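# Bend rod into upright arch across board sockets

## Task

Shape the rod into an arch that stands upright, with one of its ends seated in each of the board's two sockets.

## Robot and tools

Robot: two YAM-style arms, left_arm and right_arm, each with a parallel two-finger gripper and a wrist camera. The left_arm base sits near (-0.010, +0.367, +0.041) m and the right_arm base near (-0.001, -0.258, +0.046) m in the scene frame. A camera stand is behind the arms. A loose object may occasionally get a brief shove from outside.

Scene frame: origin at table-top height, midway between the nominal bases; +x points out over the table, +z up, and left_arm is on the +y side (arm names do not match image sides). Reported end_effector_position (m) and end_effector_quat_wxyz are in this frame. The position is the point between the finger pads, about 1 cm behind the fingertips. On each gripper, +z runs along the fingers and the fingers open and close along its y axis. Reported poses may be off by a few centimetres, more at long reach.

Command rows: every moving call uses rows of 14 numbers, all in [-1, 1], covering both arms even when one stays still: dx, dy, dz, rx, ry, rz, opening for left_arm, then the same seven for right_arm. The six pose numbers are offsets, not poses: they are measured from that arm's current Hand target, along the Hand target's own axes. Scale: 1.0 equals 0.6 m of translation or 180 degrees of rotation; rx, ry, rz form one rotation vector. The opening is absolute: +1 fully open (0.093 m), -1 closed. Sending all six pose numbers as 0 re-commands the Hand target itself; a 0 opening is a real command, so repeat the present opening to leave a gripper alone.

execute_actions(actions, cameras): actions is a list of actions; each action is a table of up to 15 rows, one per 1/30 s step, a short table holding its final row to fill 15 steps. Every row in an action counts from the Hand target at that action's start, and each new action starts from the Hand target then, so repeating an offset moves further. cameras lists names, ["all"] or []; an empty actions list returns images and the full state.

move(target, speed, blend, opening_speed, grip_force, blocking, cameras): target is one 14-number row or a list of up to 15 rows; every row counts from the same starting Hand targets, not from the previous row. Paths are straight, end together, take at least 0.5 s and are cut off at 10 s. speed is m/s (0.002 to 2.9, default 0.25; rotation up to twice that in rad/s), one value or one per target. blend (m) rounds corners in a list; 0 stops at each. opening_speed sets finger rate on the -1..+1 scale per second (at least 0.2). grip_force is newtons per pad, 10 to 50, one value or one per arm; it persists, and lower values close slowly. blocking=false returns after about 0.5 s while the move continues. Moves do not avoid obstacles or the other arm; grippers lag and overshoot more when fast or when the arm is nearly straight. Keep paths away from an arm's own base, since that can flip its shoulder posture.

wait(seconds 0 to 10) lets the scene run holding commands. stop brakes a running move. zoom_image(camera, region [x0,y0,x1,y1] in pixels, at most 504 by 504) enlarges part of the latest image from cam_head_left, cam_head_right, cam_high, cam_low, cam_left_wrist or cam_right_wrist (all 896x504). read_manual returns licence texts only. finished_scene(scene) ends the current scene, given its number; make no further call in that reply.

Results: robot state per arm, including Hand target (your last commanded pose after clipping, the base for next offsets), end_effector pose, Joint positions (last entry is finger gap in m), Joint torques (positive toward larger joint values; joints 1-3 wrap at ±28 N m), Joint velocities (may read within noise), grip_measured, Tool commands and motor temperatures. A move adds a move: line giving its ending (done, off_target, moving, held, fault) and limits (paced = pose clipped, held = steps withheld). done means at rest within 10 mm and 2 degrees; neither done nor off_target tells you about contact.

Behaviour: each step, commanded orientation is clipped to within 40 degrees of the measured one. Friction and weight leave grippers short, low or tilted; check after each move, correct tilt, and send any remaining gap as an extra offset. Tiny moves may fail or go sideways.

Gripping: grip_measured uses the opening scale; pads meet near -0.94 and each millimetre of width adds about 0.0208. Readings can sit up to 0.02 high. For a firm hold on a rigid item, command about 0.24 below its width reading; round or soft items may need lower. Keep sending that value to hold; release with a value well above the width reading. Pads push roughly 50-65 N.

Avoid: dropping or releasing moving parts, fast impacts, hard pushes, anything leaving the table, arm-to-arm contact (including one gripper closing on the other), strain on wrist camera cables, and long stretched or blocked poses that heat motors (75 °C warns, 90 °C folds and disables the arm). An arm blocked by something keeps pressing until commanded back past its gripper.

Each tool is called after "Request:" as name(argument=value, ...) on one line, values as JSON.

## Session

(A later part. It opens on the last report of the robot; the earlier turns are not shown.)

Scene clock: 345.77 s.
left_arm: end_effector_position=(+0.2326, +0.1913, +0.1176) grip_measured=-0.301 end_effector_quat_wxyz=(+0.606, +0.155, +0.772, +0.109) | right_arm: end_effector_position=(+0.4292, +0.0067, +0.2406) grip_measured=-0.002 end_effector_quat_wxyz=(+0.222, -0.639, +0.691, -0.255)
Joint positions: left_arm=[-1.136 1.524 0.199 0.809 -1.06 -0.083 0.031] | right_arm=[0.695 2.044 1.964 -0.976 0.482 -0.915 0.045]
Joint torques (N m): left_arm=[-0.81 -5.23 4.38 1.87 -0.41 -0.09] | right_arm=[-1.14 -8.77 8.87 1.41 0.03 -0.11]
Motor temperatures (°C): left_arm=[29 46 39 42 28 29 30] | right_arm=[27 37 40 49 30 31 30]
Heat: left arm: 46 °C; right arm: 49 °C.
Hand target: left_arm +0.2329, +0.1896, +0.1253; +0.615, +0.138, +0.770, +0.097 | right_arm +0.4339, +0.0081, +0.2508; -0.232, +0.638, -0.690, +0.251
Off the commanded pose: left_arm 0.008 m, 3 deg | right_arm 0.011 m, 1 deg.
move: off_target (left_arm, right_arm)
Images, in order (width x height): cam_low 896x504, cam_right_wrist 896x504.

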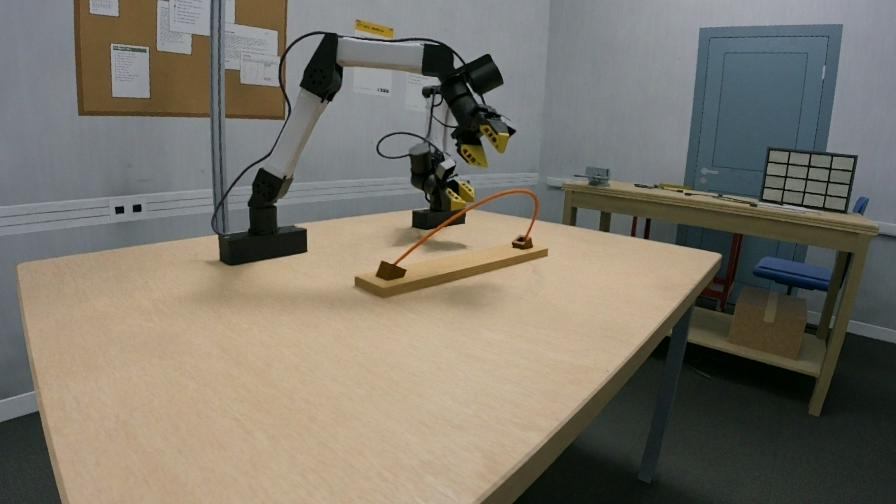

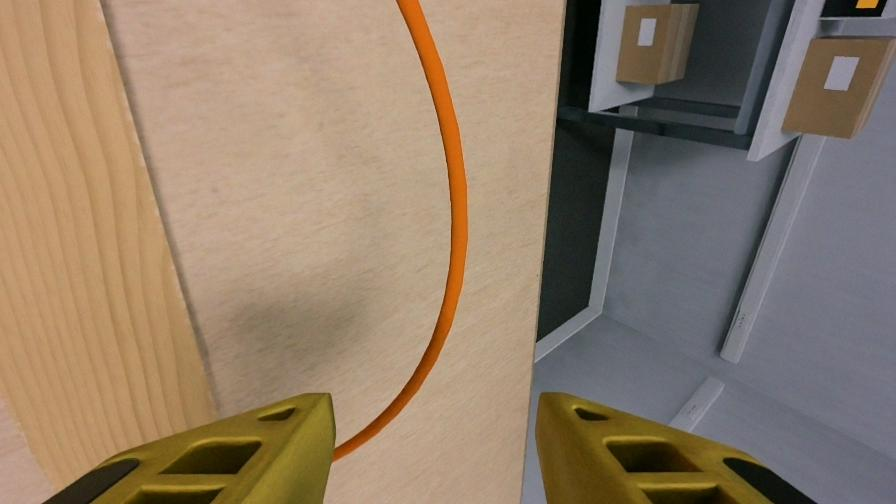

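Request:
move(target=[0,0,0,0,0,0,-0.3,-0.005,-0.0133,0.1,0,0,0,0], speed=0.12, cameras=["cam_right_wrist"])

Scene clock: 365.87 s.
left_arm: end_effector_position=(+0.2326, +0.1913, +0.1176) grip_measured=-0.301 end_effector_quat_wxyz=(+0.606, +0.155, +0.772, +0.109) | right_arm: end_effector_position=(+0.4679, -0.0005, +0.1957) grip_measured=-0.002 end_effector_quat_wxyz=(-0.203, +0.643, -0.693, +0.253)
Joint positions: left_arm=[-1.136 1.524 0.199 0.809 -1.06 -0.083 0.031] | right_arm=[0.628 2.173 1.998 -0.892 0.45 -0.974 0.045]
Joint torques (N m): left_arm=[-0.83 -5.22 4.4 1.87 -0.4 -0.09] | right_arm=[-0.8 -9.7 8.96 1.76 0 -0.12]
Motor temperatures (°C): left_arm=[29 43 40 42 28 29 30] | right_arm=[27 42 43 48 30 31 30]
Heat: left arm: 43 °C; right arm: 48 °C.
Hand target: left_arm +0.2329, +0.1896, +0.1253; +0.615, +0.138, +0.770, +0.097 | right_arm +0.4787, +0.0077, +0.2101; -0.233, +0.638, -0.690, +0.251
Off the commanded pose: left_arm 0.008 m, 3 deg | right_arm 0.020 m, 3 deg.
move: off_target (left_arm, right_arm)
Images, in order (width x height): cam_right_wrist 896x504.

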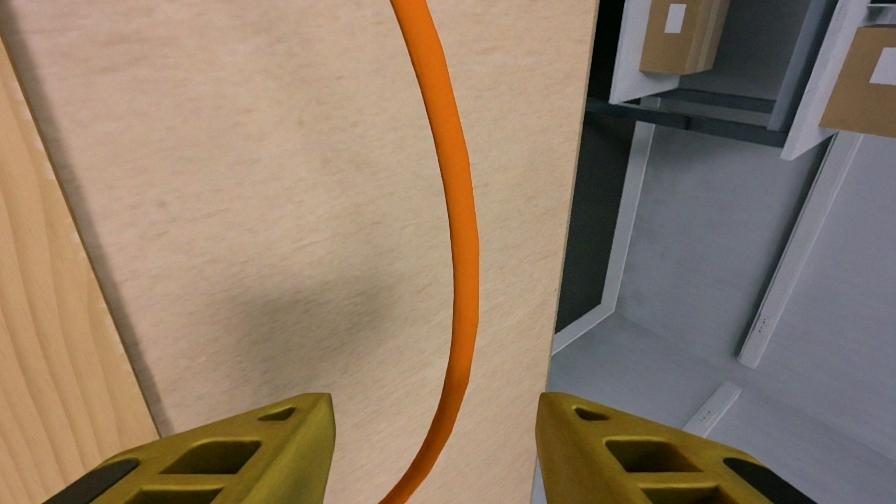

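Request:
move(target=[0,0,0,0,0,0,-0.3,-0.0242,-0.0183,0.0583,0,0,0,0], speed=0.1, cameras=["cam_right_wrist"])

Scene clock: 383.80 s.
left_arm: end_effector_position=(+0.2326, +0.1913, +0.1176) grip_measured=-0.301 end_effector_quat_wxyz=(+0.606, +0.155, +0.772, +0.109) | right_arm: end_effector_position=(+0.5033, +0.0175, +0.1787) grip_measured=-0.002 end_effector_quat_wxyz=(+0.216, -0.641, +0.692, -0.254)
Joint positions: left_arm=[-1.136 1.524 0.199 0.809 -1.06 -0.083 0.031] | right_arm=[0.613 2.338 2.192 -0.887 0.439 -0.992 0.045]
Joint torques (N m): left_arm=[-0.8 -5.22 4.37 1.86 -0.41 -0.09] | right_arm=[-1.16 -10.62 8.99 1.54 0 -0.14]
Heat: left arm: 42 °C; right arm: 49 °C.
Hand target: left_arm +0.2329, +0.1896, +0.1253; +0.615, +0.138, +0.770, +0.097 | right_arm +0.5105, +0.0197, +0.1902; -0.232, +0.638, -0.690, +0.251
Off the commanded pose: left_arm 0.008 m, 3 deg | right_arm 0.014 m, 2 deg.
move: off_target (left_arm, right_arm)
Images, in order (width x height): cam_right_wrist 896x504.

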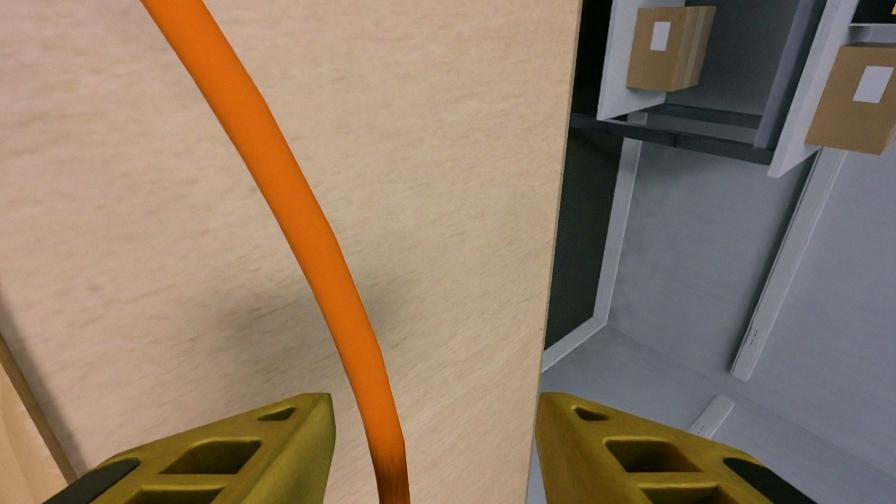

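Request:
move(target=[[0,0,0,0,0,0,-0.3,0.015,0.0092,0.005,0,0,0,0],[0,0,0,0,0,0,-0.3,0.015,0.0092,0.005,0,0,0,-1]], speed=0.06, opening_speed=0.5, cameras=["cam_right_wrist"])

Scene clock: 395.30 s.
left_arm: end_effector_position=(+0.2326, +0.1913, +0.1176) grip_measured=-0.301 end_effector_quat_wxyz=(+0.606, +0.155, +0.772, +0.109) | right_arm: end_effector_position=(+0.5035, +0.0112, +0.1631) grip_measured=-0.946 end_effector_quat_wxyz=(-0.205, +0.644, -0.692, +0.252)
Joint positions: left_arm=[-1.136 1.524 0.199 0.809 -1.06 -0.083 0.031] | right_arm=[0.602 2.338 2.141 -0.855 0.432 -1.002 0]
Joint torques (N m): left_arm=[-0.8 -5.23 4.38 1.87 -0.42 -0.1] | right_arm=[-1.17 -14.05 5.18 1.76 0 -0.12]
Motor temperatures (°C): left_arm=[29 42 40 41 28 29 30] | right_arm=[27 47 45 49 30 31 29]
Heat: left arm: 42 °C; right arm: 49 °C.
Hand target: left_arm +0.2329, +0.1896, +0.1253; +0.615, +0.138, +0.770, +0.097 | right_arm +0.5075, +0.0110, +0.1844; -0.232, +0.638, -0.690, +0.251
Off the commanded pose: left_arm 0.008 m, 3 deg | right_arm 0.022 m, 3 deg.
move: off_target (left_arm, right_arm); target 2's new opening was sent with right_arm's hand 0.022 m and 3 deg from that target
Images, in order (width x height): cam_right_wrist 896x504.

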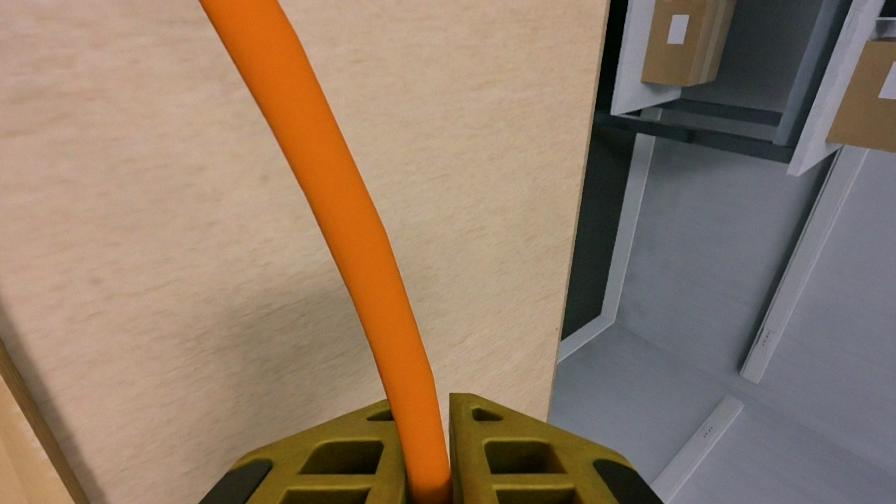

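Request:
move(target=[[0.055,0.157,0,0,0,0,-0.3,-0.0015,0.0170,-0.0688,0.0806,0,0,-1],[0.055,0.157,0,0,0,0,-0.3,-0.0015,0.0517,-0.1337,0.1611,0,0,-1],[0.055,0.157,0,0,0,0,-0.3,-0.0017,0.1025,-0.1888,0.2417,0,0,-1]], speed=0.08, blend=[0.015,0.015,0], cameras=["cam_low","cam_high"])

Request:
zoom_image(camera="cam_low", region=[350, 150, 560, 310])

Request:
zoom_image(camera="cam_high", region=[390, 180, 600, 350])

Scene clock: 441.27 s.
left_arm: end_effector_position=(+0.2353, +0.2888, +0.1259) grip_measured=-0.301 end_effector_quat_wxyz=(+0.579, +0.127, +0.798, +0.108) | right_arm: end_effector_position=(+0.3914, +0.0209, +0.2163) grip_measured=-0.960 end_effector_quat_wxyz=(-0.433, +0.524, -0.548, +0.488)
Joint positions: left_arm=[-0.765 0.832 0 0.4 -0.746 0.04 0.031] | right_arm=[0.9 1.865 0.984 0.611 0.976 -1.383 0]
Joint torques (N m): left_arm=[0.18 -1.14 5.24 2.16 -0.13 0.19] | right_arm=[0.25 -9.29 4.81 2.46 0.18 -0.12]
Motor temperatures (°C): left_arm=[29 41 40 42 28 29 30] | right_arm=[27 58 44 50 30 31 31]
Heat: left arm: 42 °C; right arm: 58 °C.
Hand target: left_arm +0.2349, +0.2894, +0.1250; +0.615, +0.138, +0.770, +0.097 | right_arm +0.3881, +0.0212, +0.2316; -0.452, +0.506, -0.548, +0.489
Off the commanded pose: left_arm 0.001 m, 6 deg | right_arm 0.016 m, 3 deg.
joint sent to its limit (left arm) — joint 3 (elbow), lower limit, where the elbow is as bent as it goes. The joint targets are off in orientation, not in position.
move: off_target (left_arm, right_arm)
Images, in order (width x height): cam_high 896x504, cam_low 896x504.

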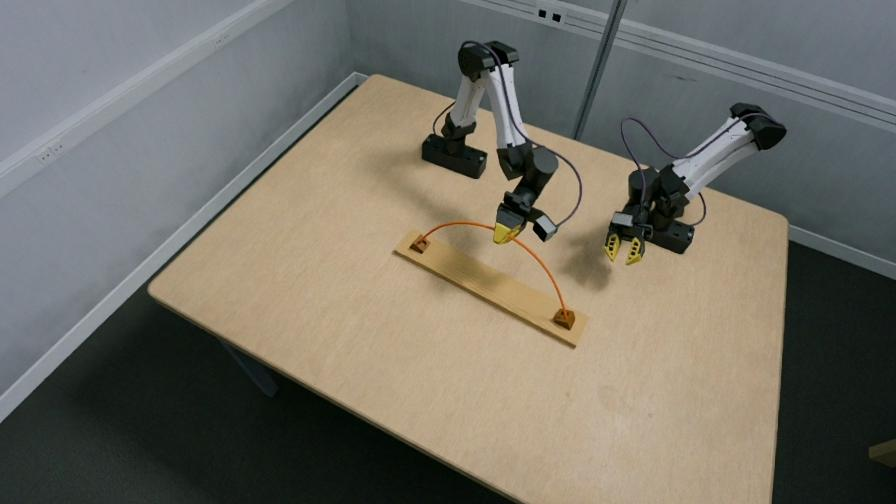

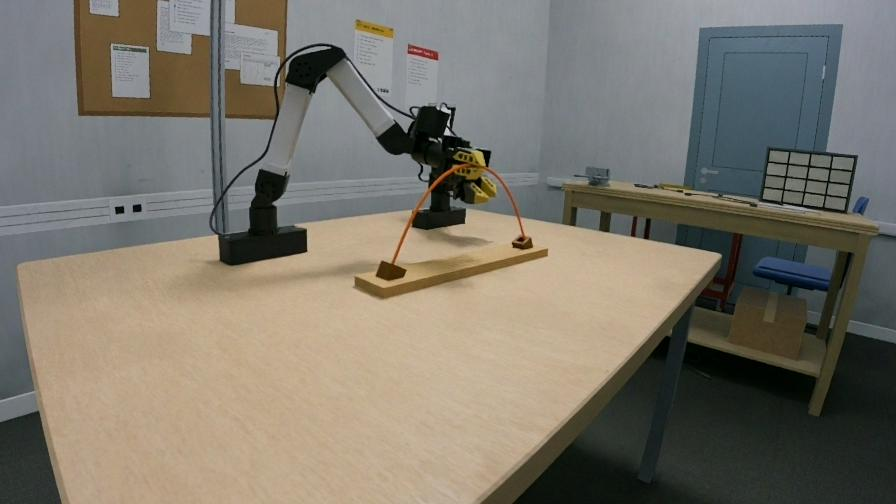

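Scaled by 2.400 from the camera's 896x504 image, which has a finer 1280x720 frame.

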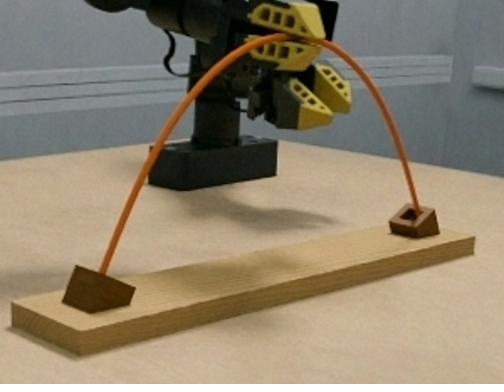

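Scaled by 2.400 from the camera's 896x504 image, which has a finer 1280x720 frame.

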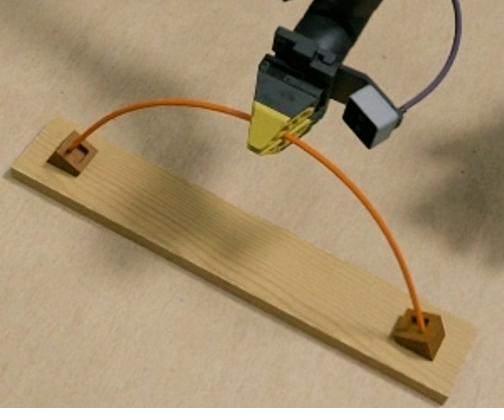

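Request:
move(target=[0,0,0,0,0,0,-0.3,0,-0.007,-0.0125,0,0,0,-1], speed=0.05)

Scene clock: 448.53 s.
left_arm: end_effector_position=(+0.2353, +0.2888, +0.1259) grip_measured=-0.301 end_effector_quat_wxyz=(+0.579, +0.127, +0.798, +0.108) | right_arm: end_effector_position=(+0.3859, +0.0235, +0.2163) grip_measured=-0.960 end_effector_quat_wxyz=(-0.433, +0.526, -0.545, +0.488)
Joint positions: left_arm=[-0.765 0.832 0 0.4 -0.746 0.04 0.031] | right_arm=[0.915 1.86 0.976 0.611 0.988 -1.384 0]
Joint torques (N m): left_arm=[0.18 -1.13 5.26 2.16 -0.13 0.19] | right_arm=[0.27 -10.59 4.85 2.27 0.23 -0.06]
Motor temperatures (°C): left_arm=[29 40 40 43 28 29 30] | right_arm=[27 58 44 52 30 31 31]
Heat: left arm: 43 °C; right arm: 58 °C.
Hand target: left_arm +0.2349, +0.2894, +0.1250; +0.615, +0.138, +0.770, +0.097 | right_arm +0.3811, +0.0219, +0.2366; -0.452, +0.507, -0.547, +0.489
Off the commanded pose: left_arm 0.001 m, 6 deg | right_arm 0.021 m, 3 deg.
joint sent to its limit (left arm) — joint 3 (elbow), lower limit, where the elbow is as bent as it goes. The joint targets are off in orientation, not in position.
move: off_target (left_arm, right_arm)

Request:
move(target=[0,0,0,0,0,0,-0.3,0,0,0,0,0,0,-0.3], speed=0.03, opening_speed=0.25, cameras=["cam_low"])

Request:
zoom_image(camera="cam_low", region=[350, 150, 560, 310])

Scene clock: 455.93 s.
left_arm: end_effector_position=(+0.2353, +0.2888, +0.1259) grip_measured=-0.301 end_effector_quat_wxyz=(+0.579, +0.127, +0.798, +0.108) | right_arm: end_effector_position=(+0.3859, +0.0234, +0.2171) grip_measured=-0.302 end_effector_quat_wxyz=(-0.433, +0.525, -0.545, +0.488)
Joint positions: left_arm=[-0.765 0.832 0 0.4 -0.746 0.04 0.031] | right_arm=[0.915 1.858 0.976 0.611 0.988 -1.384 0.031]
Joint torques (N m): left_arm=[0.2 -1.13 5.24 2.16 -0.13 0.19] | right_arm=[0.29 -10.47 4.86 2.26 0.22 -0.06]
Motor temperatures (°C): left_arm=[29 40 40 44 28 29 30] | right_arm=[27 58 43 53 30 31 31]
Heat: left arm: 44 °C; right arm: 58 °C.
Hand target: left_arm +0.2349, +0.2894, +0.1250; +0.615, +0.138, +0.770, +0.097 | right_arm +0.3811, +0.0219, +0.2366; -0.452, +0.507, -0.548, +0.489
Off the commanded pose: left_arm 0.001 m, 6 deg | right_arm 0.020 m, 3 deg.
joint sent to its limit (left arm) — joint 3 (elbow), lower limit, where the elbow is as bent as it goes. The joint targets are off in orientation, not in position.
move: off_target (left_arm, right_arm)
Images, in order (width x height): cam_low 896x504.

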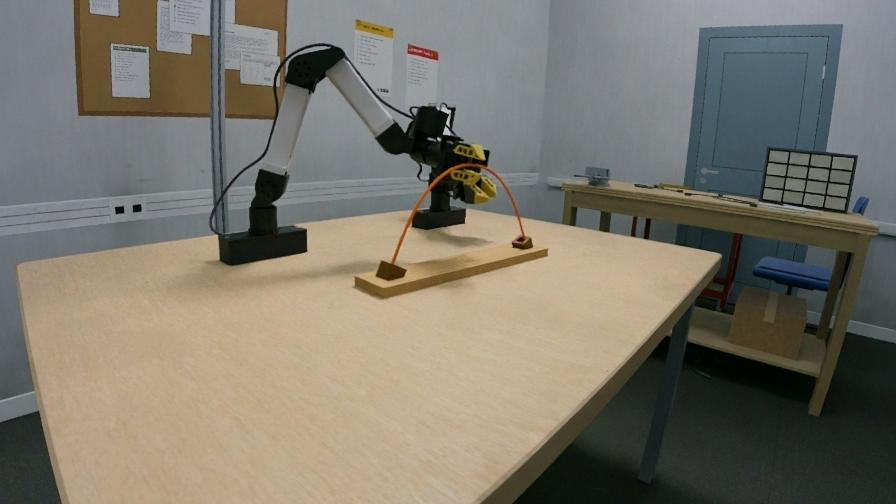

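Scaled by 2.400 from the camera's 896x504 image, which has a finer 1280x720 frame.

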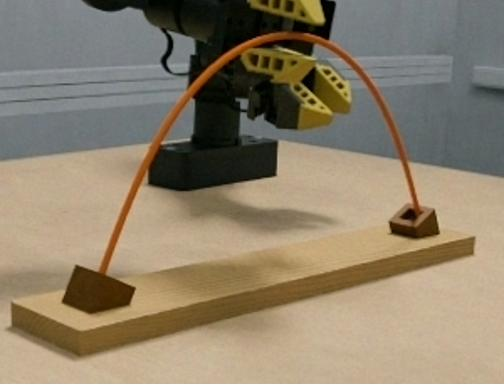

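Request:
move(target=[[0,0,0,0,0,0,-0.3,0,0.0195,-0.0817,0,0,0,-0.3],[0,0,0,0,0,0,-0.3,0,0.04,-0.2633,0,0,0,-0.3]], speed=0.06, blend=[0.02,0], cameras=["cam_low","cam_high"])

Request:
zoom_image(camera="cam_low", region=[350, 150, 560, 310])

Scene clock: 467.80 s.
left_arm: end_effector_position=(+0.2353, +0.2888, +0.1259) grip_measured=-0.301 end_effector_quat_wxyz=(+0.579, +0.127, +0.798, +0.108) | right_arm: end_effector_position=(+0.2228, +0.0300, +0.2113) grip_measured=-0.302 end_effector_quat_wxyz=(-0.434, +0.530, -0.534, +0.496)
Joint positions: left_arm=[-0.765 0.832 0 0.4 -0.746 0.04 0.031] | right_arm=[1.37 1.655 0.855 -0.04 1.394 -0.8 0.031]
Joint torques (N m): left_arm=[0.2 -1.11 5.26 2.16 -0.13 0.19] | right_arm=[0.05 -7.5 8.09 1.39 0.63 0.18]
Motor temperatures (°C): left_arm=[29 39 40 44 27 29 30] | right_arm=[27 57 43 53 30 31 30]
Heat: left arm: 44 °C; right arm: 57 °C.
Hand target: left_arm +0.2349, +0.2894, +0.1250; +0.615, +0.138, +0.770, +0.097 | right_arm +0.2220, +0.0342, +0.2306; -0.452, +0.507, -0.548, +0.489
Off the commanded pose: left_arm 0.001 m, 6 deg | right_arm 0.020 m, 4 deg.
joint sent to its limit (left arm) — joint 3 (elbow), lower limit, where the elbow is as bent as it goes. The joint targets are off in orientation, not in position.
move: off_target (left_arm, right_arm)
Images, in order (width x height): cam_high 896x504, cam_low 896x504.

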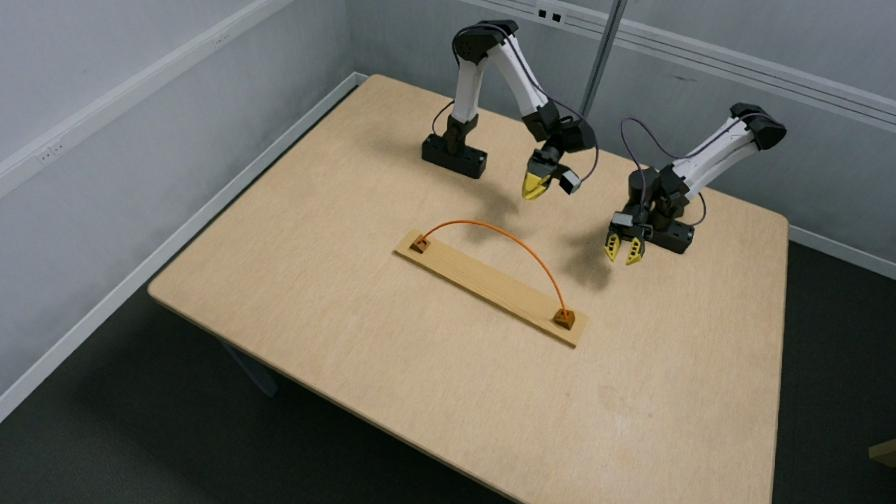

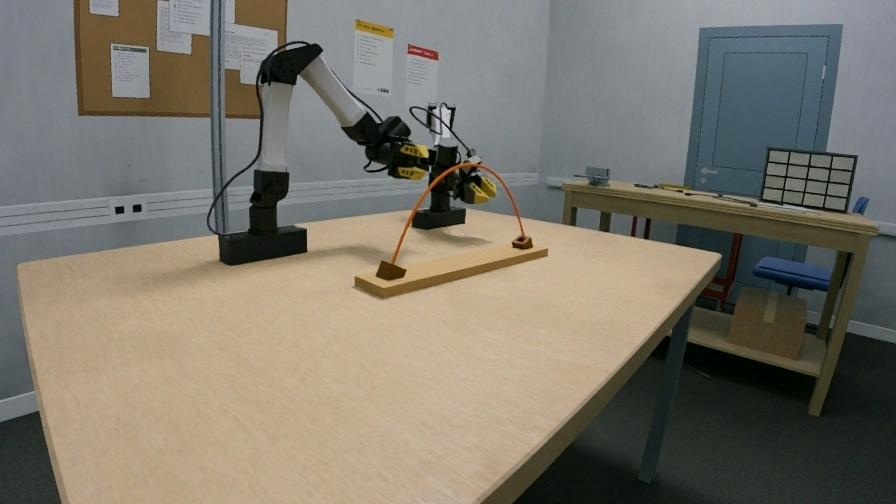

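Scaled by 2.400 from the camera's 896x504 image, which has a finer 1280x720 frame.

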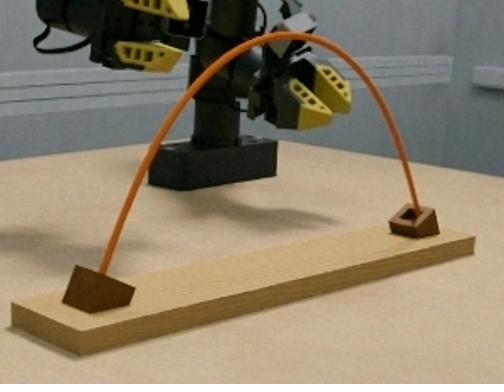

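Request:
finished_scene(scene=2)

The scene is finished: the task was done.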